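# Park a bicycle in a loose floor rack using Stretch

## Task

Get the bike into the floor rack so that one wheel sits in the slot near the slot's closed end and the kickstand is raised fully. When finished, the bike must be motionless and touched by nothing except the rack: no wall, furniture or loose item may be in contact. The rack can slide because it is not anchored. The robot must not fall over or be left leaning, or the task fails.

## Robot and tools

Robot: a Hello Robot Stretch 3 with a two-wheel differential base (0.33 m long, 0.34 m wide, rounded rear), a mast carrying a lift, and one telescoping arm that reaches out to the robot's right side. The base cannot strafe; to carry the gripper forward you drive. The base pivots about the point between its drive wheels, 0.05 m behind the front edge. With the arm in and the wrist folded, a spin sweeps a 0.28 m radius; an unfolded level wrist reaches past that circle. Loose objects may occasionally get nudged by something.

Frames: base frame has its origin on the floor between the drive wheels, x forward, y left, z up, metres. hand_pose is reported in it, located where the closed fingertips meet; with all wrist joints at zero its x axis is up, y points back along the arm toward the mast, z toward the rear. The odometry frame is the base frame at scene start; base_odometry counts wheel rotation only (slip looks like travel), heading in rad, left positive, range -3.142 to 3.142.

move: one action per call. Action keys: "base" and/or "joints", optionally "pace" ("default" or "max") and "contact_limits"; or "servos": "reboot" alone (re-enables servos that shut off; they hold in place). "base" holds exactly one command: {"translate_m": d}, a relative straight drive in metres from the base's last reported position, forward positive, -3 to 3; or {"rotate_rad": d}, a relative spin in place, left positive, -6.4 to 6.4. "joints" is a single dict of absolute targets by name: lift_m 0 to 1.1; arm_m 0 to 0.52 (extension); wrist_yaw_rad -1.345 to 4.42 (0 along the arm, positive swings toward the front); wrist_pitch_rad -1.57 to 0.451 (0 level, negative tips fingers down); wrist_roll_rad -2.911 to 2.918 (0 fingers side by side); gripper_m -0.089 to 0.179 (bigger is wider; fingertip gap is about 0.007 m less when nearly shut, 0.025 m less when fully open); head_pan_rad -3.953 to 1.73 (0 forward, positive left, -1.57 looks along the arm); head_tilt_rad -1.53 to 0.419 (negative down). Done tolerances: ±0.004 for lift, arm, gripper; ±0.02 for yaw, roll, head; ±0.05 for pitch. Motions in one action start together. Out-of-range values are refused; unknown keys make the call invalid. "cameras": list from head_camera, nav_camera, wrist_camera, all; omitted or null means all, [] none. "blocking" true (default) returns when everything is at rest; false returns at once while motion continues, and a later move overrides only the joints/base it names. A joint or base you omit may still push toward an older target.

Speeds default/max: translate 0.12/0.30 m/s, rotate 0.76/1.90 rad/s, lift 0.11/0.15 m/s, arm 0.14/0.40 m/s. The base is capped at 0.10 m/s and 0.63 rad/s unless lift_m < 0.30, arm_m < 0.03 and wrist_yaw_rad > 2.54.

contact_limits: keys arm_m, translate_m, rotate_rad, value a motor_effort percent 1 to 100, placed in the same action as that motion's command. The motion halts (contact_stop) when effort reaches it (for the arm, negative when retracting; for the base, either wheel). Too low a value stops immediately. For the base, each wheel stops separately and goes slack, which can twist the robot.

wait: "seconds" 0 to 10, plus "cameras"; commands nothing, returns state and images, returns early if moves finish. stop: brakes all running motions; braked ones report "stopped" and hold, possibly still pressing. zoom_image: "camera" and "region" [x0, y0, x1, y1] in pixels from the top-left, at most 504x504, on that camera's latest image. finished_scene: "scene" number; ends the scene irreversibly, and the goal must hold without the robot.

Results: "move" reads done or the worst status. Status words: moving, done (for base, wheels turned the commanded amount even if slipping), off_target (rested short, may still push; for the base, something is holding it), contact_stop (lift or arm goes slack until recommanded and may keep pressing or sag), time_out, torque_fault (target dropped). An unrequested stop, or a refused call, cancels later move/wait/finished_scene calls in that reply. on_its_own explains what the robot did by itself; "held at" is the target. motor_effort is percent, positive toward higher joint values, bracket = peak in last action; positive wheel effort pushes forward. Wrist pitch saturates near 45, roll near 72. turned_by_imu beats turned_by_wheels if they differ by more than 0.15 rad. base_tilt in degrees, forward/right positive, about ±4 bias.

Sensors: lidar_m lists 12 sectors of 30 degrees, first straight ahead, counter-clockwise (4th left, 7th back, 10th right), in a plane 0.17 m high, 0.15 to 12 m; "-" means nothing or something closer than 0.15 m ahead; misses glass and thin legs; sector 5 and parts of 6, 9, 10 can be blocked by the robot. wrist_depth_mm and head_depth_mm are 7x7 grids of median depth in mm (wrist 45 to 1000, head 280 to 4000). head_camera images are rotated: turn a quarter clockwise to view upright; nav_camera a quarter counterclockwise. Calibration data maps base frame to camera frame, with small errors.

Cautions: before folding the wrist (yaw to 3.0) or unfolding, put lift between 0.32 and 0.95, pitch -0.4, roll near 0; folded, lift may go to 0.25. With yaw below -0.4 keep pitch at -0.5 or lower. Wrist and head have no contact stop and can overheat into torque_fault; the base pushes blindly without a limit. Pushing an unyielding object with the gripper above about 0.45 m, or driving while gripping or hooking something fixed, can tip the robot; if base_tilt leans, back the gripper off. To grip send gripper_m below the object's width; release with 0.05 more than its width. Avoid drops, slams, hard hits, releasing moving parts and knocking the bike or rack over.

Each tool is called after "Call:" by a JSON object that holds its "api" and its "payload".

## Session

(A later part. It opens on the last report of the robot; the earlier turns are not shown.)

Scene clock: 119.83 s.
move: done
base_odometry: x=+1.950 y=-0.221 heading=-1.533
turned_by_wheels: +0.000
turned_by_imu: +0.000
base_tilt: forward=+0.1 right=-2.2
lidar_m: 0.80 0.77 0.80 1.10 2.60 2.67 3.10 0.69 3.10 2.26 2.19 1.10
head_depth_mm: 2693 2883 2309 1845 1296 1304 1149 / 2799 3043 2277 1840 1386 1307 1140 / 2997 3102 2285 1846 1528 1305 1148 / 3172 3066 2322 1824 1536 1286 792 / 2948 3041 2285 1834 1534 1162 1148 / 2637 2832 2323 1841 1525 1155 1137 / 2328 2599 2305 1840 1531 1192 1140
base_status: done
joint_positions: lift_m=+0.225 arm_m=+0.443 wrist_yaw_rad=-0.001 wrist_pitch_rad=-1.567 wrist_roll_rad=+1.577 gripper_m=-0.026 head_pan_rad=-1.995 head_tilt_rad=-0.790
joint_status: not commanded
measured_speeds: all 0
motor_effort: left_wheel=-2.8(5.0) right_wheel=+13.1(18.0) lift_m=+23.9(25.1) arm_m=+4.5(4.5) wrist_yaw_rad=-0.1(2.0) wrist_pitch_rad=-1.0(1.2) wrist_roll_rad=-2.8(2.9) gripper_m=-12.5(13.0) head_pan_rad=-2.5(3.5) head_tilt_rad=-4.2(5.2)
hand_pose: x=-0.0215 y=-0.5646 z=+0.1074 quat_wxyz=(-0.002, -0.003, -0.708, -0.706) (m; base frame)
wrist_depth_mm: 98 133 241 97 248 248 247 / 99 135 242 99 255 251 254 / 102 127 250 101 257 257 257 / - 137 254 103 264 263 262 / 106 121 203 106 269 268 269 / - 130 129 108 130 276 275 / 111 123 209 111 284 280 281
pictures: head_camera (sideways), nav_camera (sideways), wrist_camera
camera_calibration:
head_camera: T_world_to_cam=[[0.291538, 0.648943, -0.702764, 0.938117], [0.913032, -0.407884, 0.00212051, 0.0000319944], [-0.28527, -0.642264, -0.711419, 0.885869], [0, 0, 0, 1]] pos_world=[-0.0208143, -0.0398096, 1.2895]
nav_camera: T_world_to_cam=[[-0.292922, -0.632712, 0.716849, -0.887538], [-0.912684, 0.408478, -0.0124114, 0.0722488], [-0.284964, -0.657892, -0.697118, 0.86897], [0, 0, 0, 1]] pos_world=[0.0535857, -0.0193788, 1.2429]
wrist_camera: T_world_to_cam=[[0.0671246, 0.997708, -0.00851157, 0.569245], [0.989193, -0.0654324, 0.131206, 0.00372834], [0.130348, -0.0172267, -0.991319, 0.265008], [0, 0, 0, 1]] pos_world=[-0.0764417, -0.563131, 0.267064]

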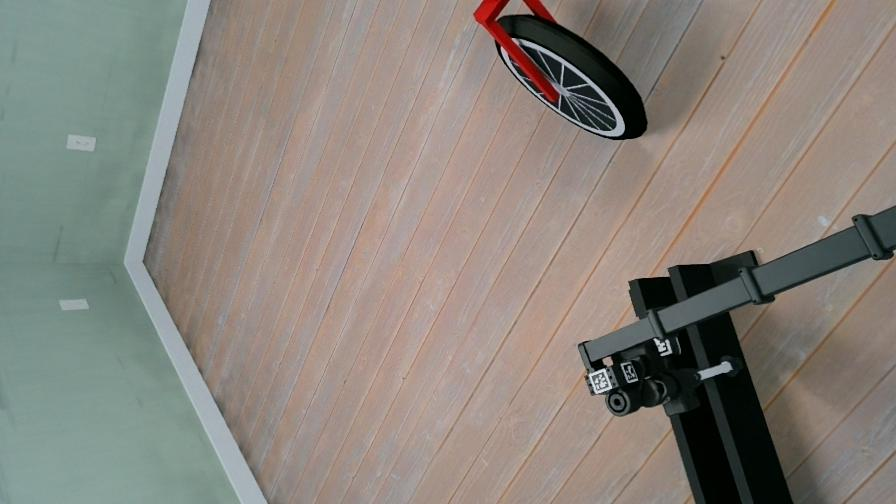

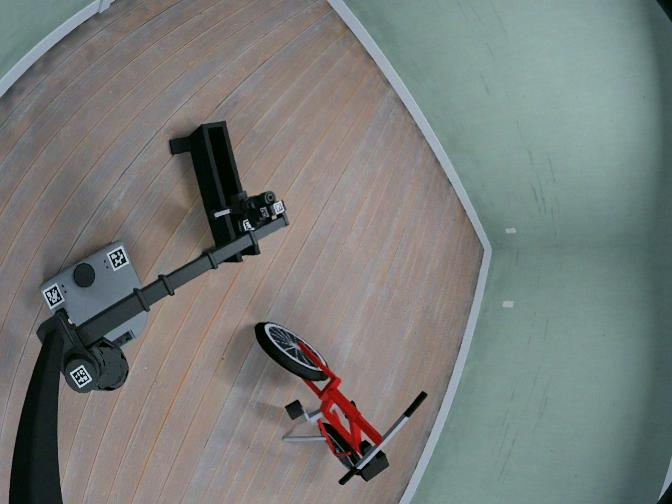

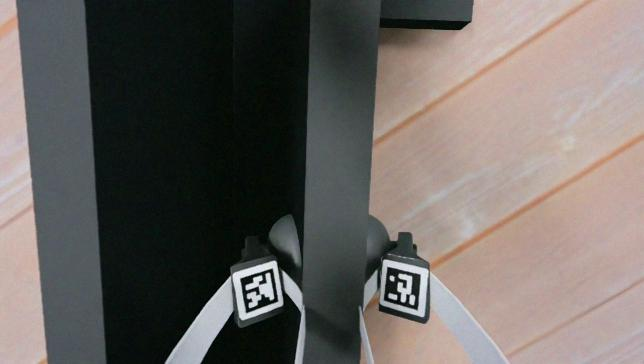

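Call:
{"api": "move", "payload": {"joints": {"gripper_m": 0.06}, "cameras": ["wrist_camera"]}}

Call:
{"api": "move", "payload": {"joints": {"lift_m": 0.55}, "cameras": ["head_camera", "wrist_camera"]}}

Call:
{"api": "move", "payload": {"base": {"rotate_rad": 0.083}, "joints": {"lift_m": 0.95, "arm_m": 0.3}, "cameras": ["head_camera", "wrist_camera"]}}

Scene clock: 121.90 s.
move: done
base_odometry: x=+1.950 y=-0.221 heading=-1.533
turned_by_wheels: +0.000
turned_by_imu: +0.000
base_tilt: forward=+0.1 right=-2.3
lidar_m: 0.80 0.77 0.80 1.10 2.60 2.67 3.09 0.69 3.09 2.26 2.18 1.10
head_depth_mm: 2686 2923 2298 1832 1292 1309 1141 / 2877 3014 2310 1832 1379 1310 1141 / 3023 3095 2302 1842 1540 1307 1143 / 3227 3139 2316 1858 1536 1277 793 / 2874 3018 2298 1852 1532 1151 1142 / 2646 2844 2318 1836 1534 1148 1140 / 2349 2601 2289 1831 1544 1195 1147
base_status: not commanded
joint_positions: lift_m=+0.225 arm_m=+0.443 wrist_yaw_rad=-0.001 wrist_pitch_rad=-1.567 wrist_roll_rad=+1.574 gripper_m=+0.060 head_pan_rad=-1.995 head_tilt_rad=-0.790
joint_status: all done
measured_speeds: all 0
motor_effort: left_wheel=-2.8(3.2) right_wheel=+9.1(13.3) lift_m=+22.2(23.5) arm_m=+12.3(12.3) wrist_yaw_rad=+0.4(1.2) wrist_pitch_rad=-1.1(1.3) wrist_roll_rad=-1.9(2.9) gripper_m=+0.3(78.5) head_pan_rad=-2.4(3.4) head_tilt_rad=-4.4(5.6)
hand_pose: x=-0.0215 y=-0.5646 z=+0.1074 quat_wxyz=(-0.001, -0.002, -0.708, -0.706) (m; base frame)
wrist_depth_mm: 98 134 239 97 250 246 246 / 99 134 241 99 253 252 252 / 102 126 251 101 258 256 257 / - 137 252 103 263 263 262 / 106 121 199 106 161 271 267 / - 122 127 108 129 272 274 / 111 111 237 110 282 278 284
pictures: wrist_camera
camera_calibration:
wrist_camera: T_world_to_cam=[[0.0645747, 0.997877, -0.00851007, 0.569285], [0.989358, -0.0629046, 0.131198, 0.00516063], [0.130384, -0.0168916, -0.99132, 0.265199], [0, 0, 0, 1]] pos_world=[-0.0764447, -0.563272, 0.267064]

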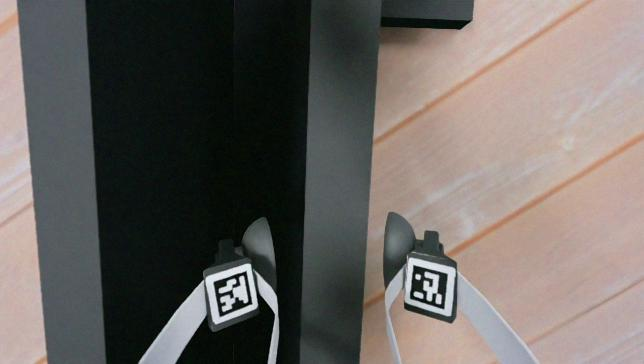

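Scene clock: 125.70 s.
move: done
base_odometry: x=+1.950 y=-0.221 heading=-1.533
turned_by_wheels: +0.000
turned_by_imu: +0.000
base_tilt: forward=+0.1 right=-2.3
lidar_m: 0.80 0.77 0.80 1.10 2.60 2.68 3.10 0.69 3.08 2.26 2.18 1.09
head_depth_mm: 2708 2911 2282 1833 1290 1307 1139 / 2833 3051 2321 1842 1384 1308 1139 / 3054 3041 2300 1855 1528 1307 457 / 3231 3093 2309 1855 1515 537 1103 / 2965 3043 2306 1836 663 1232 1142 / 2608 2786 2317 767 865 1205 1139 / 2351 2627 2301 1848 1493 1190 1138
base_status: not commanded
joint_positions: lift_m=+0.550 arm_m=+0.443 wrist_yaw_rad=-0.001 wrist_pitch_rad=-1.567 wrist_roll_rad=+1.574 gripper_m=+0.060 head_pan_rad=-1.995 head_tilt_rad=-0.790
joint_status: all done
measured_speeds: all 0
motor_effort: left_wheel=-3.0(3.2) right_wheel=+8.6(9.0) lift_m=+30.2(34.5) arm_m=+12.7(14.1) wrist_yaw_rad=-0.8(1.6) wrist_pitch_rad=-1.0(1.3) wrist_roll_rad=-2.0(2.1) gripper_m=+0.5(0.9) head_pan_rad=-2.8(3.2) head_tilt_rad=-4.5(5.4)
hand_pose: x=-0.0215 y=-0.5646 z=+0.4324 quat_wxyz=(-0.001, -0.002, -0.708, -0.706) (m; base frame)
wrist_depth_mm: 563 562 552 548 554 552 515 / 565 565 565 521 568 562 483 / 573 572 573 563 577 580 487 / 593 594 584 581 588 581 489 / 611 601 601 594 596 607 600 / 625 615 127 612 128 615 614 / 637 103 493 612 628 629 632
pictures: head_camera (sideways), wrist_camera
camera_calibration:
head_camera: T_world_to_cam=[[0.291538, 0.648943, -0.702765, 0.938117], [0.913032, -0.407883, 0.00212051, 0.0000319944], [-0.28527, -0.642264, -0.711419, 0.885869], [0, 0, 0, 1]] pos_world=[-0.0208143, -0.0398097, 1.2895]
wrist_camera: T_world_to_cam=[[0.0644864, 0.997882, -0.00851001, 0.57207], [0.989364, -0.062817, 0.131198, -0.0374301], [0.130385, -0.01688, -0.99132, 0.587383], [0, 0, 0, 1]] pos_world=[-0.0764448, -0.563295, 0.592064]

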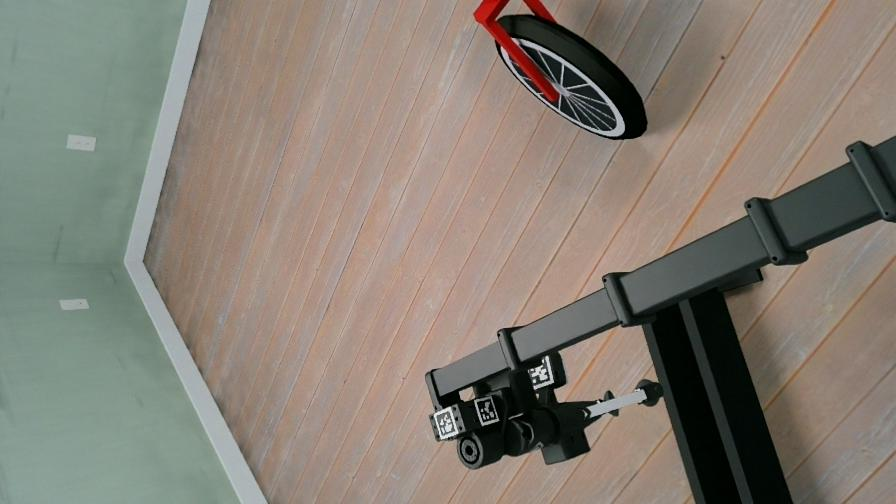

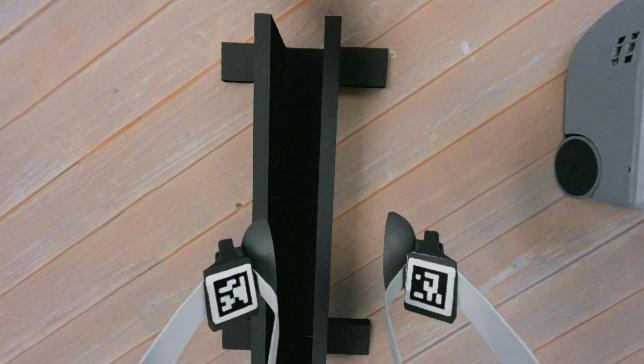

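Scene clock: 130.17 s.
move: done
base_odometry: x=+1.950 y=-0.221 heading=-1.450
turned_by_wheels: +0.083
turned_by_imu: +0.084
base_tilt: forward=+0.1 right=-2.3
lidar_m: 0.79 0.77 0.83 1.21 2.60 2.74 1.59 0.69 2.87 2.23 2.18 1.02
head_depth_mm: 2772 2920 2304 1955 - - 1127 / 2983 3099 2372 - - 1284 1144 / 3211 3057 2461 - 1531 1301 1136 / 3003 3226 - 1794 1529 1263 1144 / 2680 321 2130 1836 1525 1228 1140 / 2372 326 451 1780 1491 1218 1144 / 2142 368 399 479 1495 1204 1148
base_status: done
joint_positions: lift_m=+0.950 arm_m=+0.300 wrist_yaw_rad=-0.001 wrist_pitch_rad=-1.567 wrist_roll_rad=+1.573 gripper_m=+0.060 head_pan_rad=-1.995 head_tilt_rad=-0.790
joint_status: all done
measured_speeds: all 0
motor_effort: left_wheel=-5.0(9.9) right_wheel=+6.7(11.3) lift_m=+30.2(34.2) arm_m=-12.1(16.8) wrist_yaw_rad=+0.2(1.5) wrist_pitch_rad=-0.9(1.3) wrist_roll_rad=-1.6(2.0) gripper_m=+0.0(1.0) head_pan_rad=-1.9(3.1) head_tilt_rad=-4.5(5.5)
hand_pose: x=-0.0215 y=-0.4216 z=+0.8324 quat_wxyz=(-0.001, -0.001, -0.708, -0.706) (m; base frame)
wrist_depth_mm: 926 922 921 927 920 903 948 / 949 978 935 964 952 - 921 / 972 969 961 961 955 - 943 / - - 999 991 987 992 989 / - - 964 - - - - / - - 127 - 129 - - / - 103 - - - - -
pictures: head_camera (sideways), wrist_camera
camera_calibration:
head_camera: T_world_to_cam=[[0.291592, 0.649063, -0.702632, 0.937944], [0.913031, -0.407884, 0.00212126, 0.0000310183], [-0.285216, -0.642144, -0.71155, 0.886039], [0, 0, 0, 1]] pos_world=[-0.0208133, -0.0398075, 1.28949]
wrist_camera: T_world_to_cam=[[0.0633367, 0.997956, -0.00852586, 0.432798], [0.989436, -0.0616752, 0.131195, -0.0804408], [0.130401, -0.0167453, -0.99132, 0.986381], [0, 0, 0, 1]] pos_world=[-0.0764459, -0.420357, 0.992062]

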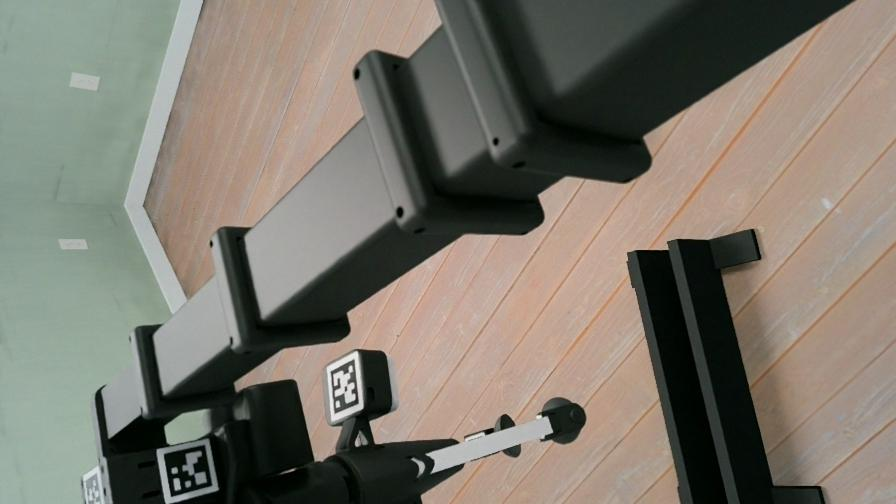

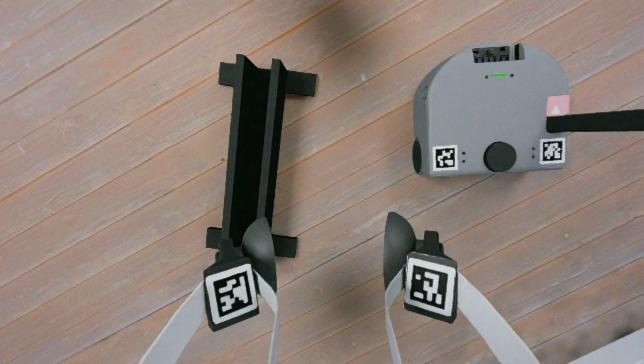

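Call:
{"api": "move", "payload": {"base": {"translate_m": -0.86}, "joints": {"head_pan_rad": -1.6, "head_tilt_rad": -0.75}, "cameras": ["head_camera", "wrist_camera"]}}

Call:
{"api": "move", "payload": {"base": {"rotate_rad": -0.14}, "joints": {"gripper_m": 0.12, "wrist_roll_rad": 0.6}}}

Scene clock: 140.17 s.
move: done
base_odometry: x=+1.846 y=+0.633 heading=-1.450
turned_by_wheels: +0.000
turned_by_imu: +0.002
base_tilt: forward=+0.1 right=-2.3
lidar_m: 1.58 1.55 1.65 2.25 2.22 2.35 2.25 0.59 0.38 0.38 0.49 2.01
head_depth_mm: 2680 2736 - 1861 1570 902 1107 / 2823 339 2244 1850 1569 1058 1086 / 2604 381 402 1860 1565 1035 1112 / 2543 393 411 483 1462 936 1160 / 2389 2671 2427 1841 1536 1055 1150 / 2237 2553 2457 1912 1572 1336 1134 / 2179 2417 2424 1909 1567 1324 1135
base_status: done
joint_positions: lift_m=+0.950 arm_m=+0.300 wrist_yaw_rad=-0.001 wrist_pitch_rad=-1.567 wrist_roll_rad=+1.573 gripper_m=+0.060 head_pan_rad=-1.605 head_tilt_rad=-0.754
joint_status: all done
measured_speeds: all 0
motor_effort: left_wheel=-5.8(9.5) right_wheel=-0.1(4.3) lift_m=+22.5(30.6) arm_m=-8.9(12.2) wrist_yaw_rad=+0.3(1.7) wrist_pitch_rad=-1.1(1.3) wrist_roll_rad=-1.4(1.7) gripper_m=+0.1(0.8) head_pan_rad=+2.6(5.0) head_tilt_rad=+1.7(3.3)
hand_pose: x=-0.0215 y=-0.4216 z=+0.8324 quat_wxyz=(-0.001, -0.001, -0.708, -0.706) (m; base frame)
wrist_depth_mm: 950 934 928 529 928 939 921 / 978 953 966 929 948 381 950 / 979 986 956 773 348 - 944 / - - 974 470 - 987 988 / - - - 711 - - - / - - 127 - 129 - - / - 102 - - - - -
pictures: head_camera (sideways), wrist_camera
camera_calibration:
head_camera: T_world_to_cam=[[0.022225, 0.685617, -0.727623, 0.972156], [0.999539, -0.0303045, 0.00197556, -0.000307088], [-0.0206958, -0.727331, -0.685975, 0.851161], [0, 0, 0, 1]] pos_world=[-0.00368378, -0.04746, 1.29124]
wrist_camera: T_world_to_cam=[[0.0633368, 0.997956, -0.00852598, 0.432798], [0.989436, -0.0616752, 0.131195, -0.080441], [0.130401, -0.0167454, -0.99132, 0.986381], [0, 0, 0, 1]] pos_world=[-0.0764459, -0.420357, 0.992063]

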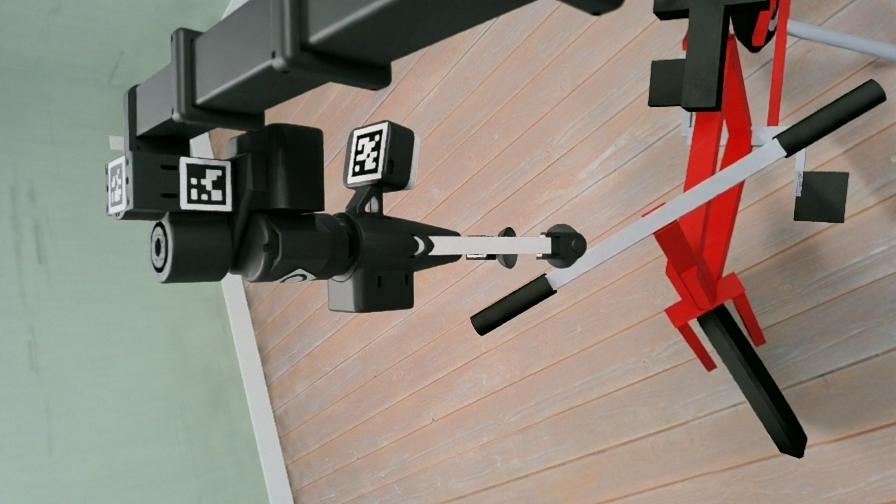

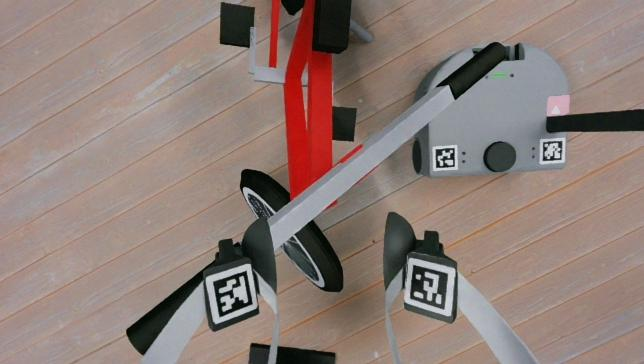

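Scene clock: 141.33 s.
move: done
base_odometry: x=+1.846 y=+0.633 heading=-1.590
turned_by_wheels: -0.140
turned_by_imu: -0.142
base_tilt: forward=+0.1 right=-2.3
lidar_m: 1.63 1.55 1.59 2.09 2.22 2.27 2.33 0.66 0.43 0.38 0.49 2.31
head_depth_mm: 2351 2422 - 1848 1569 814 1155 / 2599 338 2242 1906 1565 1067 1108 / 2873 380 400 1847 1492 1059 1115 / 2801 392 410 496 1563 981 1112 / 2560 2890 2423 1856 1532 936 1153 / 2394 2693 2443 1907 1535 1298 1132 / 2289 2509 2452 1918 1577 1326 1108
base_status: done
joint_positions: lift_m=+0.950 arm_m=+0.300 wrist_yaw_rad=-0.001 wrist_pitch_rad=-1.567 wrist_roll_rad=+0.604 gripper_m=+0.120 head_pan_rad=-1.605 head_tilt_rad=-0.754
joint_status: all done
measured_speeds: all 0
motor_effort: left_wheel=+7.2(10.1) right_wheel=-6.0(8.6) lift_m=+22.3(22.8) arm_m=-8.4(9.3) wrist_yaw_rad=+0.6(1.4) wrist_pitch_rad=-1.0(1.3) wrist_roll_rad=-2.0(2.4) gripper_m=+0.4(80.6) head_pan_rad=+2.7(3.5) head_tilt_rad=+1.7(3.0)
hand_pose: x=-0.0216 y=-0.4217 z=+0.8324 quat_wxyz=(+0.329, +0.328, -0.627, -0.625) (m; base frame)
wrist_depth_mm: 927 928 936 918 746 430 908 / 940 956 936 921 466 453 929 / 972 967 934 695 990 955 973 / - - 712 632 980 984 990 / 244 257 292 350 373 - - / - 125 - - 864 122 - / - 123 - - - - -
pictures: head_camera (sideways), nav_camera (sideways), wrist_camera
camera_calibration:
head_camera: T_world_to_cam=[[0.0222062, 0.685408, -0.727821, 0.972414], [0.999539, -0.030287, 0.00197437, -0.000305546], [-0.0206903, -0.727529, -0.685764, 0.850888], [0, 0, 0, 1]] pos_world=[-0.00368308, -0.0474633, 1.29125]
nav_camera: T_world_to_cam=[[-0.0296372, -0.670423, 0.741387, -0.921124], [-0.999456, 0.0305993, -0.0122832, 0.0726117], [-0.014451, -0.741347, -0.670966, 0.833305], [0, 0, 0, 1]] pos_world=[0.0573148, -0.00199605, 1.24292]
wrist_camera: T_world_to_cam=[[-0.786653, 0.617359, -0.00665476, 0.252502], [0.611551, 0.780642, 0.128857, 0.268655], [0.0847459, 0.0972959, -0.991641, 1.03377], [0, 0, 0, 1]] pos_world=[-0.0532719, -0.466189, 0.992188]

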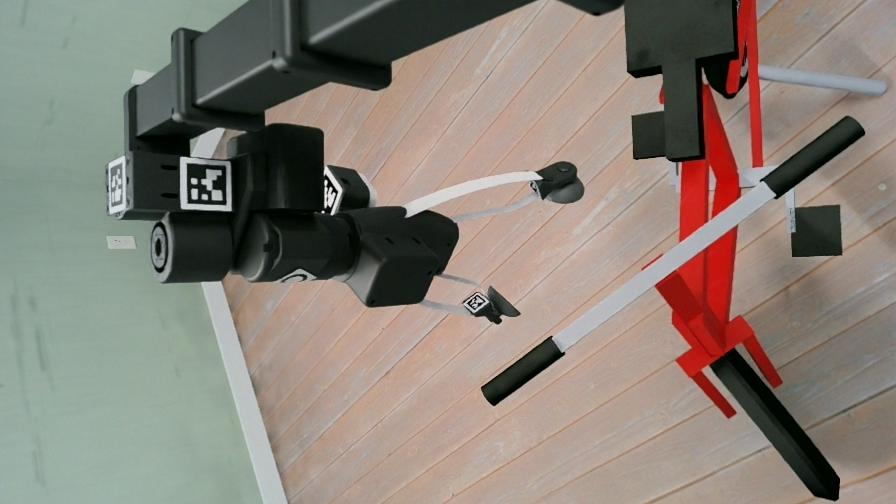

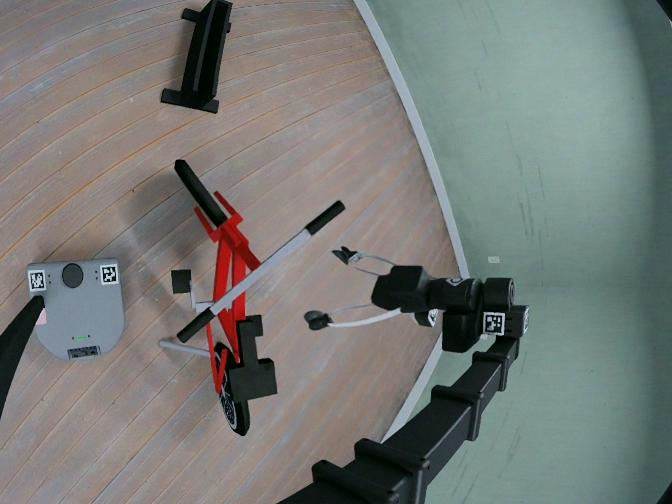

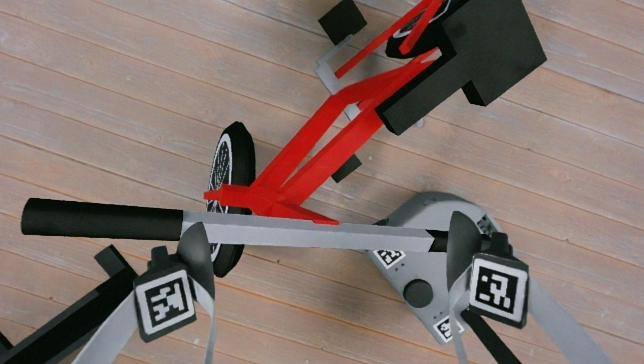

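Call:
{"api": "move", "payload": {"base": {"translate_m": 0.014}, "joints": {"wrist_roll_rad": -0.83, "arm_m": 0.258}}}

Scene clock: 143.23 s.
move: done
base_odometry: x=+1.846 y=+0.619 heading=-1.590
turned_by_wheels: +0.000
turned_by_imu: +0.000
base_tilt: forward=+0.1 right=-2.3
lidar_m: 1.62 1.54 1.57 2.07 2.22 2.27 2.35 0.66 0.43 0.38 0.49 2.29
head_depth_mm: 2375 2461 - 1846 1558 813 1131 / 2615 360 390 1908 1573 1069 1134 / 2911 341 360 1733 1569 1060 1115 / 2742 365 366 419 1530 970 1123 / 2557 2862 2424 1793 1465 955 1151 / 2434 2716 2444 1896 1563 1337 1134 / 2264 2551 2451 1918 1581 1329 1113
base_status: done
joint_positions: lift_m=+0.950 arm_m=+0.258 wrist_yaw_rad=-0.001 wrist_pitch_rad=-1.567 wrist_roll_rad=-0.826 gripper_m=+0.120 head_pan_rad=-1.605 head_tilt_rad=-0.754
joint_status: all done
measured_speeds: all 0
motor_effort: left_wheel=+7.6(10.9) right_wheel=+2.3(5.0) lift_m=+22.9(23.2) arm_m=-12.8(16.4) wrist_yaw_rad=+0.0(1.6) wrist_pitch_rad=-0.8(1.3) wrist_roll_rad=-1.9(2.7) gripper_m=+0.3(0.9) head_pan_rad=+1.8(3.2) head_tilt_rad=+1.7(2.8)
hand_pose: x=-0.0215 y=-0.3799 z=+0.8324 quat_wxyz=(+0.660, +0.657, -0.258, -0.257) (m; base frame)
wrist_depth_mm: 919 924 920 581 951 919 911 / 942 940 951 564 933 941 961 / 963 981 967 472 978 971 976 / 959 984 973 991 706 980 986 / - - 835 - - - - / - 125 145 - - 122 - / - 123 - - - - -
pictures: head_camera (sideways), nav_camera (sideways), wrist_camera
camera_calibration:
head_camera: T_world_to_cam=[[0.0221787, 0.685403, -0.727826, 0.97242], [0.99954, -0.0302472, 0.00197434, -0.000305516], [-0.0206615, -0.727535, -0.685759, 0.850881], [0, 0, 0, 1]] pos_world=[-0.0036812, -0.0474637, 1.29125]
nav_camera: T_world_to_cam=[[-0.0296103, -0.670419, 0.741391, -0.92113], [-0.999457, 0.0305594, -0.0122831, 0.0726117], [-0.0144216, -0.741353, -0.670961, 0.833298], [0, 0, 0, 1]] pos_world=[0.0573149, -0.00199442, 1.24292]
wrist_camera: T_world_to_cam=[[-0.72165, -0.692253, -0.00260233, -0.272735], [-0.686617, 0.715285, 0.130098, 0.182186], [-0.0881991, 0.0956717, -0.991498, 1.02524], [0, 0, 0, 1]] pos_world=[0.0186979, -0.417203, 0.992109]

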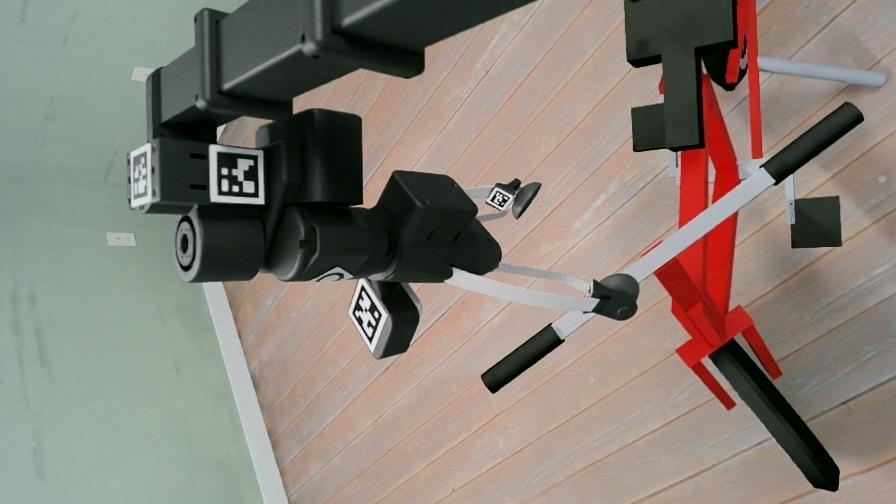

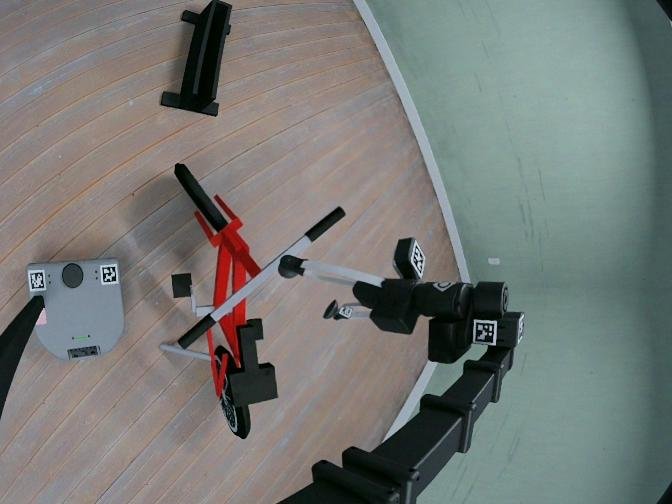

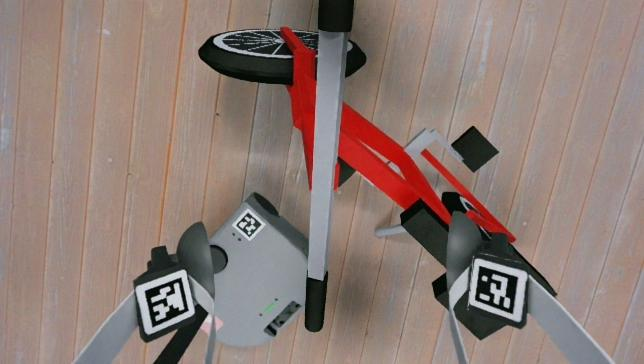

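Call:
{"api": "zoom_image", "payload": {"camera": "wrist_camera", "region": [240, 60, 440, 300]}}

Scaled by 2.100.

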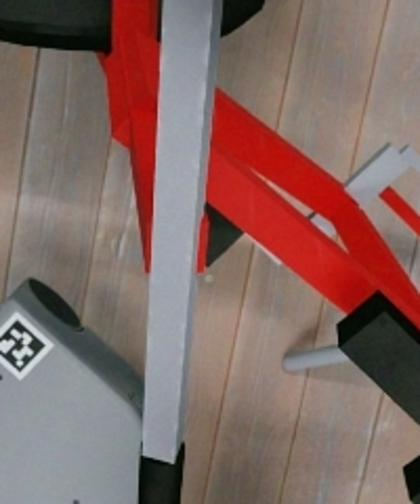

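Call:
{"api": "move", "payload": {"base": {"translate_m": -0.022}, "joints": {"arm_m": 0.237, "gripper_m": 0.1}, "cameras": ["wrist_camera"]}}

Call:
{"api": "move", "payload": {"joints": {"lift_m": 0.83}, "cameras": ["wrist_camera"]}}

Scene clock: 144.73 s.
move: done
base_odometry: x=+1.846 y=+0.641 heading=-1.590
turned_by_wheels: +0.000
turned_by_imu: +0.000
base_tilt: forward=+0.1 right=-2.3
lidar_m: 1.65 1.56 1.60 2.10 2.21 2.25 2.32 0.66 0.43 0.38 0.50 0.53
head_depth_mm: 2368 2425 - 1800 1565 809 1150 / 2612 344 344 1910 1578 1044 1112 / 2923 323 343 1757 1525 1046 1109 / 2796 347 349 398 1526 971 1111 / 2564 2915 2434 1754 1504 933 1154 / 2386 2697 2451 1917 1540 1306 1135 / 2273 2509 2438 1902 1580 1339 1110
base_status: done
joint_positions: lift_m=+0.950 arm_m=+0.237 wrist_yaw_rad=-0.001 wrist_pitch_rad=-1.567 wrist_roll_rad=-0.826 gripper_m=+0.100 head_pan_rad=-1.605 head_tilt_rad=-0.754
joint_status: all done
measured_speeds: all 0
motor_effort: left_wheel=+1.3(5.4) right_wheel=-4.9(9.3) lift_m=+23.2(23.4) arm_m=-13.1(16.7) wrist_yaw_rad=+0.9(1.2) wrist_pitch_rad=-1.1(1.2) wrist_roll_rad=-1.8(1.9) gripper_m=+0.6(70.0) head_pan_rad=+2.1(3.2) head_tilt_rad=+2.0(2.8)
hand_pose: x=-0.0215 y=-0.3589 z=+0.8324 quat_wxyz=(+0.660, +0.657, -0.258, -0.257) (m; base frame)
wrist_depth_mm: 921 931 902 587 934 910 937 / 955 977 944 573 949 947 949 / 958 992 967 463 782 939 980 / - - - 976 653 - 994 / - - 160 - 484 468 - / - 125 130 - - 127 - / - 120 - - - - -
pictures: wrist_camera
camera_calibration:
wrist_camera: T_world_to_cam=[[-0.721292, -0.692626, -0.00260162, -0.258327], [-0.686986, 0.71493, 0.130099, 0.167031], [-0.08825, 0.0956268, -0.991498, 1.02321], [0, 0, 0, 1]] pos_world=[0.0187175, -0.396186, 0.992109]

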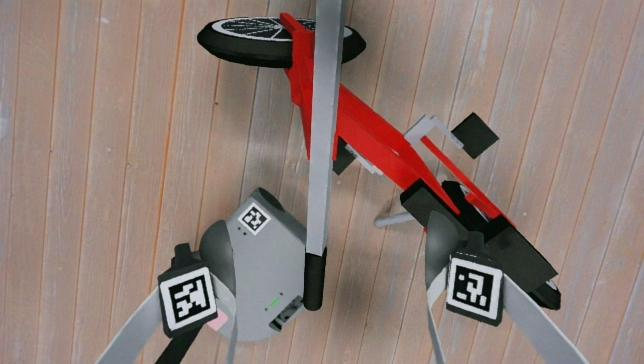

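Scene clock: 146.67 s.
move: done
base_odometry: x=+1.846 y=+0.641 heading=-1.590
turned_by_wheels: +0.000
turned_by_imu: +0.000
base_tilt: forward=+0.1 right=-2.3
lidar_m: 1.64 1.56 1.59 2.10 2.21 2.26 2.32 0.66 0.44 0.38 0.50 0.53
head_depth_mm: 2357 2585 2436 1873 294 - - / 2598 2891 2457 371 344 1046 1111 / 2890 3135 2459 421 1460 1045 1120 / 2736 2992 2440 428 498 953 1109 / 2571 2914 2449 1915 1475 938 1160 / 2392 2719 2455 1915 1538 1307 1130 / 2250 2493 2475 1908 1566 1335 1111
base_status: not commanded
joint_positions: lift_m=+0.830 arm_m=+0.237 wrist_yaw_rad=-0.001 wrist_pitch_rad=-1.567 wrist_roll_rad=-0.826 gripper_m=+0.100 head_pan_rad=-1.605 head_tilt_rad=-0.754
joint_status: all done
measured_speeds: all 0
motor_effort: left_wheel=+1.6(1.8) right_wheel=-4.9(5.1) lift_m=+22.5(24.5) arm_m=-11.8(13.1) wrist_yaw_rad=+0.3(1.9) wrist_pitch_rad=-0.9(1.3) wrist_roll_rad=-1.8(1.9) gripper_m=+0.2(0.8) head_pan_rad=+2.7(3.0) head_tilt_rad=+1.4(2.9)
hand_pose: x=-0.0215 y=-0.3589 z=+0.7124 quat_wxyz=(+0.660, +0.657, -0.258, -0.257) (m; base frame)
wrist_depth_mm: 824 798 - 164 849 828 815 / 830 813 842 178 836 862 852 / 860 846 848 193 640 866 848 / 870 871 881 218 437 887 871 / 895 893 710 876 385 558 869 / 924 125 130 904 909 127 351 / 941 120 133 939 936 369 363
pictures: wrist_camera
camera_calibration:
wrist_camera: T_world_to_cam=[[-0.721292, -0.692626, -0.00260145, -0.258637], [-0.686986, 0.71493, 0.130099, 0.182641], [-0.0882501, 0.0956265, -0.991498, 0.904231], [0, 0, 0, 1]] pos_world=[0.0187175, -0.396182, 0.872109]

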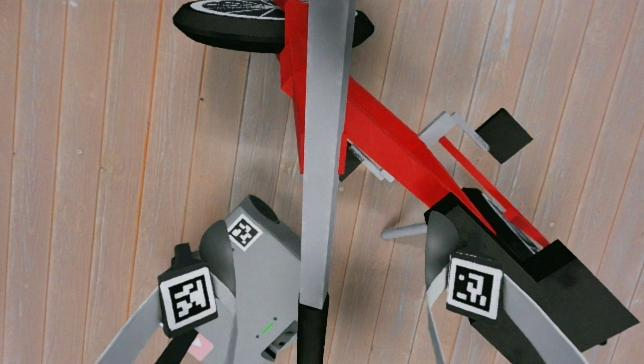

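Call:
{"api": "move", "payload": {"joints": {"lift_m": 0.763}, "cameras": ["wrist_camera", "head_camera"]}}

Scene clock: 148.23 s.
move: done
base_odometry: x=+1.846 y=+0.641 heading=-1.590
turned_by_wheels: +0.000
turned_by_imu: +0.000
base_tilt: forward=+0.0 right=-2.3
lidar_m: 1.64 1.56 1.60 2.10 2.21 2.26 2.32 0.66 0.44 0.38 0.50 0.53
head_depth_mm: 2356 2564 2426 1915 1573 324 291 / 2610 2853 2393 1808 386 347 1110 / 2878 3147 2436 467 479 1016 1116 / 2762 3108 2449 1802 506 669 1116 / 2571 2923 2450 1920 1472 902 1159 / 2401 2681 2458 1905 1526 1296 1141 / 2251 2534 2453 1915 1581 1325 1112
base_status: not commanded
joint_positions: lift_m=+0.763 arm_m=+0.237 wrist_yaw_rad=-0.001 wrist_pitch_rad=-1.567 wrist_roll_rad=-0.826 gripper_m=+0.100 head_pan_rad=-1.605 head_tilt_rad=-0.754
joint_status: all done
measured_speeds: all 0
motor_effort: left_wheel=+0.9(1.7) right_wheel=-4.8(5.1) lift_m=+23.4(24.1) arm_m=-10.5(11.4) wrist_yaw_rad=+0.5(0.9) wrist_pitch_rad=-0.9(1.3) wrist_roll_rad=-1.8(1.9) gripper_m=+0.1(0.7) head_pan_rad=+2.5(3.6) head_tilt_rad=+2.3(2.7)
hand_pose: x=-0.0215 y=-0.3589 z=+0.6454 quat_wxyz=(+0.660, +0.657, -0.258, -0.257) (m; base frame)
wrist_depth_mm: 756 751 752 104 767 756 751 / 766 764 776 113 771 766 775 / 786 779 801 124 560 572 787 / 807 793 802 141 331 809 789 / 807 815 666 154 818 307 803 / 836 125 146 178 841 127 294 / 840 121 690 875 863 303 286
pictures: head_camera (sideways), wrist_camera
camera_calibration:
head_camera: T_world_to_cam=[[0.0221566, 0.685404, -0.727826, 0.97242], [0.999541, -0.0302149, 0.00197434, -0.000305523], [-0.020638, -0.727536, -0.685759, 0.850881], [0, 0, 0, 1]] pos_world=[-0.00367966, -0.047464, 1.29125]
wrist_camera: T_world_to_cam=[[-0.721292, -0.692626, -0.00260153, -0.258811], [-0.686986, 0.71493, 0.130099, 0.191358], [-0.0882501, 0.0956266, -0.991498, 0.837799], [0, 0, 0, 1]] pos_world=[0.0187175, -0.396182, 0.805107]

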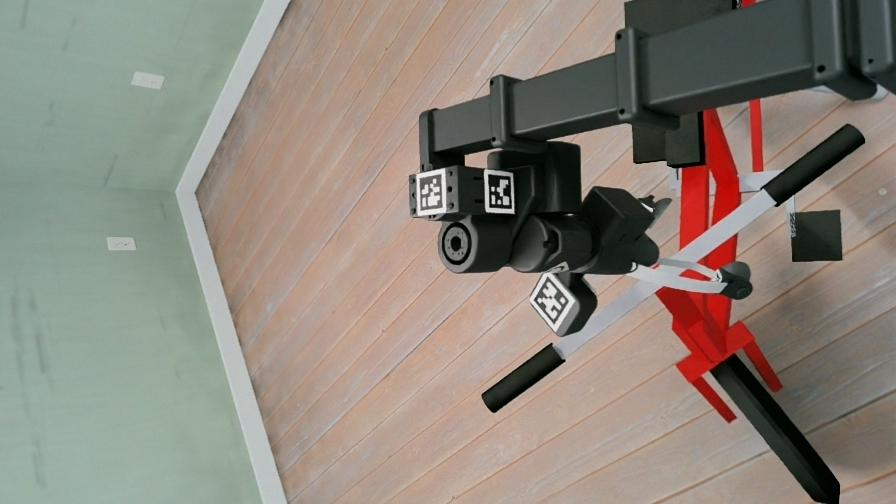

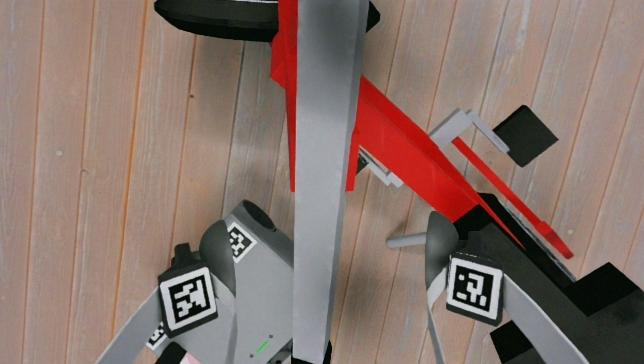

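Call:
{"api": "move", "payload": {"joints": {"lift_m": 0.754}, "cameras": []}}

Call:
{"api": "move", "payload": {"joints": {"gripper_m": -0.05}, "cameras": ["wrist_camera", "head_camera"]}}

Scene clock: 149.03 s.
move: done
base_odometry: x=+1.846 y=+0.641 heading=-1.590
turned_by_wheels: +0.000
turned_by_imu: +0.000
base_tilt: forward=+0.1 right=-2.3
lidar_m: 1.64 1.56 1.60 2.10 2.21 2.27 2.33 0.66 0.43 0.38 0.50 0.53
head_depth_mm: 2348 2553 2440 1912 1568 334 294 / 2621 2867 2430 1866 397 348 1112 / 2862 3114 2447 483 479 980 1116 / 2758 3050 2445 1909 503 667 1111 / 2590 2883 2434 1905 1460 923 1153 / 2438 2692 2435 1906 1553 1301 1130 / 2261 2530 2433 1924 1550 1336 1110
base_status: not commanded
joint_positions: lift_m=+0.754 arm_m=+0.237 wrist_yaw_rad=-0.001 wrist_pitch_rad=-1.567 wrist_roll_rad=-0.826 gripper_m=+0.100 head_pan_rad=-1.605 head_tilt_rad=-0.754
joint_status: all done
measured_speeds: all 0
motor_effort: left_wheel=+1.4(1.6) right_wheel=-4.8(5.0) lift_m=+22.9(23.6) arm_m=-9.6(10.4) wrist_yaw_rad=+0.7(1.1) wrist_pitch_rad=-1.1(1.2) wrist_roll_rad=-1.8(1.9) gripper_m=+0.2(0.6) head_pan_rad=+2.8(2.9) head_tilt_rad=+1.4(2.2)
hand_pose: x=-0.0215 y=-0.3589 z=+0.6364 quat_wxyz=(+0.660, +0.657, -0.258, -0.257) (m; base frame)
wrist_depth_mm: 754 727 746 97 742 737 741 / 769 763 772 106 769 752 762 / 768 773 782 115 546 562 774 / 798 784 800 128 321 793 799 / 798 810 645 144 804 299 826 / 833 125 146 166 809 127 291 / 839 120 669 837 859 301 277
pictures: none
No camera images: "cameras" was empty.

Scene clock: 151.07 s.
move: done
base_odometry: x=+1.846 y=+0.641 heading=-1.590
turned_by_wheels: +0.000
turned_by_imu: +0.000
base_tilt: forward=+0.1 right=-2.3
lidar_m: 1.64 1.55 1.60 2.10 2.21 2.26 2.32 0.66 0.44 0.38 0.50 0.52
head_depth_mm: 2344 2588 2443 1900 1578 333 295 / 2599 2879 2431 1847 397 347 1113 / 2863 3097 2452 483 480 1016 1115 / 2756 3038 2418 1888 503 677 1118 / 2591 2894 2440 1901 699 921 1153 / 2392 2664 2468 1926 1524 1300 1132 / 2256 2515 2429 1901 1571 1329 1109
base_status: not commanded
joint_positions: lift_m=+0.754 arm_m=+0.237 wrist_yaw_rad=-0.001 wrist_pitch_rad=-1.568 wrist_roll_rad=-0.826 gripper_m=-0.049 head_pan_rad=-1.605 head_tilt_rad=-0.754
joint_status: all done
measured_speeds: all 0
motor_effort: left_wheel=+1.1(1.6) right_wheel=-4.7(5.1) lift_m=+37.9(37.9) arm_m=-8.5(10.1) wrist_yaw_rad=+0.6(1.5) wrist_pitch_rad=-0.9(1.3) wrist_roll_rad=-1.8(1.9) gripper_m=-19.1(97.9) head_pan_rad=+2.6(3.4) head_tilt_rad=+1.9(2.6)
hand_pose: x=-0.0215 y=-0.3585 z=+0.6364 quat_wxyz=(+0.659, +0.658, -0.257, -0.257) (m; base frame)
wrist_depth_mm: 740 759 - 96 751 755 755 / 763 766 771 105 748 764 764 / 774 756 760 115 510 563 751 / 800 800 783 128 320 793 773 / 817 812 648 142 820 286 807 / 846 839 646 131 825 276 289 / 839 844 120 188 822 327 278
pictures: head_camera (sideways), wrist_camera
camera_calibration:
head_camera: T_world_to_cam=[[0.0221566, 0.685404, -0.727826, 0.97242], [0.999541, -0.0302149, 0.00197434, -0.000305522], [-0.020638, -0.727536, -0.685759, 0.850881], [0, 0, 0, 1]] pos_world=[-0.00367966, -0.047464, 1.29125]
wrist_camera: T_world_to_cam=[[-0.721295, -0.692619, -0.0036966, -0.257854], [-0.686984, 0.714726, 0.131228, 0.191442], [-0.0882489, 0.0971935, -0.991345, 0.82934], [0, 0, 0, 1]] pos_world=[0.0187173, -0.39603, 0.796087]

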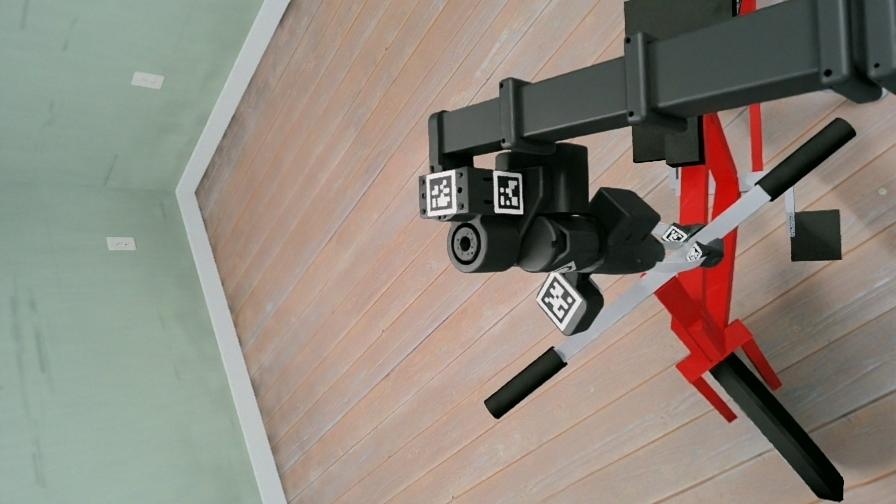

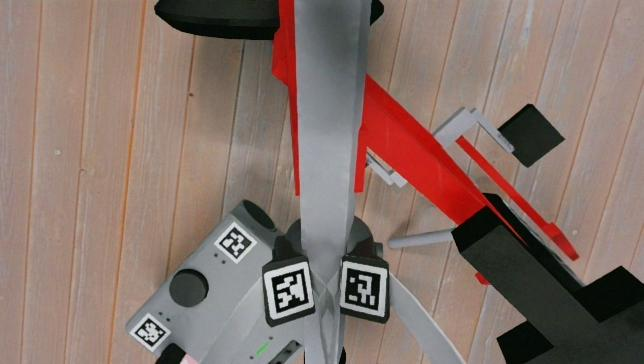

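Call:
{"api": "move", "payload": {"joints": {"arm_m": 0.30, "lift_m": 0.76}, "cameras": ["wrist_camera", "head_camera", "nav_camera"]}}

Scene clock: 152.83 s.
move: contact_stop
base_odometry: x=+1.846 y=+0.641 heading=-1.590
turned_by_wheels: -0.001
turned_by_imu: -0.061
base_tilt: forward=+0.1 right=-2.4
lidar_m: 1.69 1.57 1.58 2.00 2.20 2.23 2.37 0.75 0.47 0.39 0.52 2.50
head_depth_mm: 2235 2461 2453 1930 1568 316 - / 2427 2675 2426 490 385 347 1110 / 2706 2982 2465 512 1536 889 1156 / 2886 3168 2461 520 609 1029 1114 / 2691 2968 2421 1906 1461 987 1153 / 2476 2801 2434 1917 1564 1251 1158 / 2347 2594 2418 1900 1564 1346 1114
base_status: not commanded
joint_positions: lift_m=+0.764 arm_m=+0.300 wrist_yaw_rad=+0.005 wrist_pitch_rad=-1.575 wrist_roll_rad=-0.829 gripper_m=-0.049 head_pan_rad=-1.605 head_tilt_rad=-0.754
joint_status: lift_m contact_stop (moved +0.010 of +0.006); the others done
measured_speeds: translate_m=+0.000 rotate_rad=+0.001 lift_m=+0.000 arm_m=+0.000 wrist_yaw_rad=+0.000 wrist_pitch_rad=+0.000 wrist_roll_rad=+0.000 head_pan_rad=+0.000 head_tilt_rad=+0.000
on_its_own: lift_m is slack since a contact_stop
motor_effort: left_wheel=-4.4(4.6) right_wheel=+15.5(17.8) lift_m=+25.9(40.5) arm_m=+18.6(22.7) wrist_yaw_rad=-4.8(5.0) wrist_pitch_rad=+0.5(0.9) wrist_roll_rad=-0.8(1.9) gripper_m=-16.8(19.3) head_pan_rad=+2.6(3.2) head_tilt_rad=+1.6(2.7)
hand_pose: x=-0.0216 y=-0.4199 z=+0.6465 quat_wxyz=(+0.658, +0.661, -0.254, -0.256) (m; base frame)
wrist_depth_mm: 752 749 - 99 752 753 740 / 784 779 783 109 770 758 792 / 778 775 783 119 573 783 784 / 820 824 808 131 317 795 794 / 832 853 781 147 827 433 814 / 863 862 671 130 829 283 489 / 856 700 124 188 870 319 282
pictures: head_camera (sideways), nav_camera (sideways), wrist_camera
camera_calibration:
head_camera: T_world_to_cam=[[0.0221338, 0.685304, -0.727921, 0.972545], [0.999542, -0.0301865, 0.00197377, -0.000304783], [-0.0206208, -0.727632, -0.685658, 0.850749], [0, 0, 0, 1]] pos_world=[-0.00367838, -0.0474658, 1.29126]
nav_camera: T_world_to_cam=[[-0.0295662, -0.670318, 0.741485, -0.921252], [-0.999459, 0.0304973, -0.0122826, 0.072611], [-0.01438, -0.741447, -0.670858, 0.833164], [0, 0, 0, 1]] pos_world=[0.0573147, -0.00199952, 1.24292]
wrist_camera: T_world_to_cam=[[-0.715517, -0.698547, -0.00820647, -0.299845], [-0.692892, 0.708128, 0.135852, 0.227982], [-0.0890877, 0.102891, -0.990695, 0.847277], [0, 0, 0, 1]] pos_world=[0.0189046, -0.458073, 0.805961]

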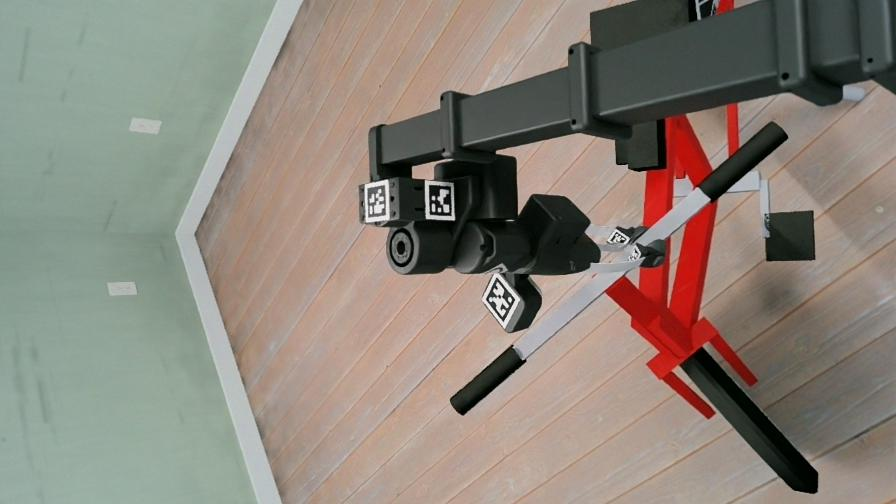

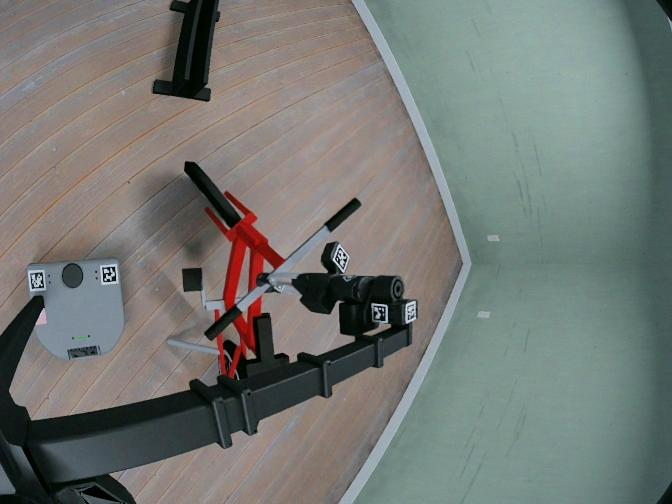

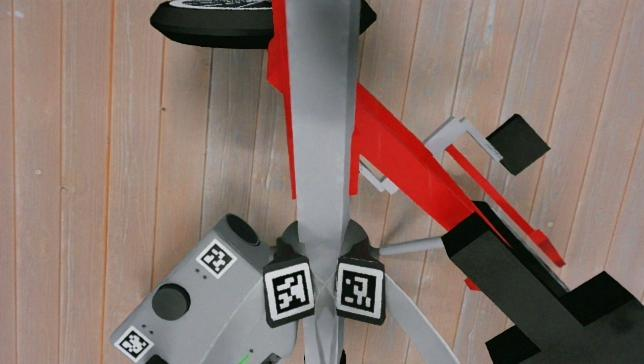

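Call:
{"api": "move", "payload": {"joints": {"wrist_roll_rad": -0.4, "lift_m": 0.766}, "cameras": ["wrist_camera", "head_camera"]}}

Scene clock: 153.97 s.
move: done
base_odometry: x=+1.846 y=+0.641 heading=-1.590
turned_by_wheels: +0.000
turned_by_imu: +0.000
base_tilt: forward=+0.2 right=-2.3
lidar_m: 1.69 1.57 1.58 2.01 2.20 2.22 2.37 0.75 0.48 0.40 0.54 2.51
head_depth_mm: 2225 2453 2410 1923 1560 314 - / 2460 2686 2397 486 383 347 1117 / 2736 3025 2423 510 1530 894 1131 / 2918 3144 2433 520 620 1247 1133 / 2673 2956 2414 1886 1505 1008 1158 / 2486 2801 2444 1908 1570 1076 1158 / 2320 2566 2455 1919 1552 1336 1136
base_status: not commanded
joint_positions: lift_m=+0.766 arm_m=+0.300 wrist_yaw_rad=+0.005 wrist_pitch_rad=-1.575 wrist_roll_rad=-0.410 gripper_m=-0.049 head_pan_rad=-1.605 head_tilt_rad=-0.754
joint_status: all done
measured_speeds: all 0
motor_effort: left_wheel=-4.6(4.8) right_wheel=+10.4(13.7) lift_m=+20.8(31.9) arm_m=+9.2(18.7) wrist_yaw_rad=-4.9(4.9) wrist_pitch_rad=+0.3(0.7) wrist_roll_rad=+2.8(4.0) gripper_m=-14.8(17.5) head_pan_rad=+2.5(3.3) head_tilt_rad=+1.1(2.6)
hand_pose: x=-0.0217 y=-0.4200 z=+0.6486 quat_wxyz=(+0.591, +0.593, -0.385, -0.387) (m; base frame)
wrist_depth_mm: 749 757 99 749 744 760 751 / 779 749 108 469 767 760 770 / 774 801 755 278 314 780 777 / 816 817 814 137 808 273 287 / 836 855 827 146 851 824 278 / 857 839 844 130 830 856 297 / 883 870 123 189 193 845 849
pictures: head_camera (sideways), wrist_camera
camera_calibration:
head_camera: T_world_to_cam=[[0.022133, 0.685304, -0.727921, 0.972545], [0.999542, -0.0301853, 0.00197377, -0.000304783], [-0.0206199, -0.727632, -0.685658, 0.850749], [0, 0, 0, 1]] pos_world=[-0.00367832, -0.0474658, 1.29126]
wrist_camera: T_world_to_cam=[[-0.937874, -0.34692, -0.00619641, -0.158393], [-0.344477, 0.928833, 0.1364, 0.327598], [-0.0415643, 0.13006, -0.990635, 0.861698], [0, 0, 0, 1]] pos_world=[0.000113418, -0.471306, 0.807962]

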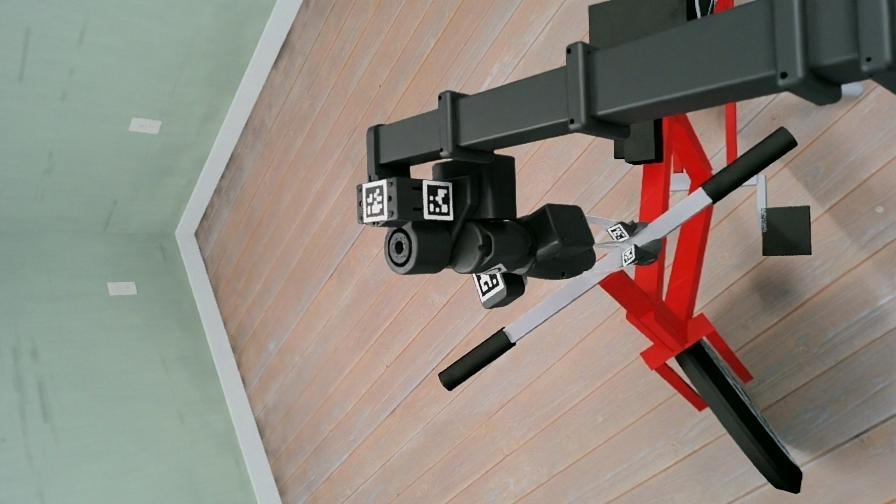

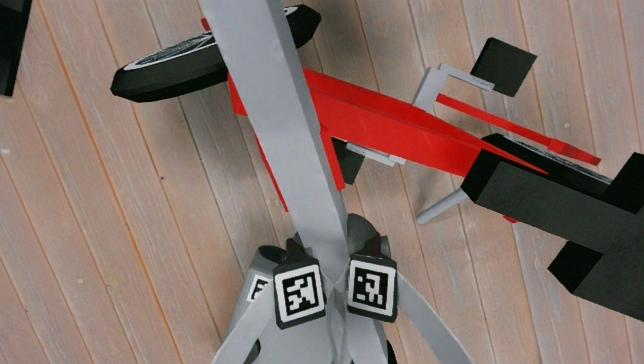

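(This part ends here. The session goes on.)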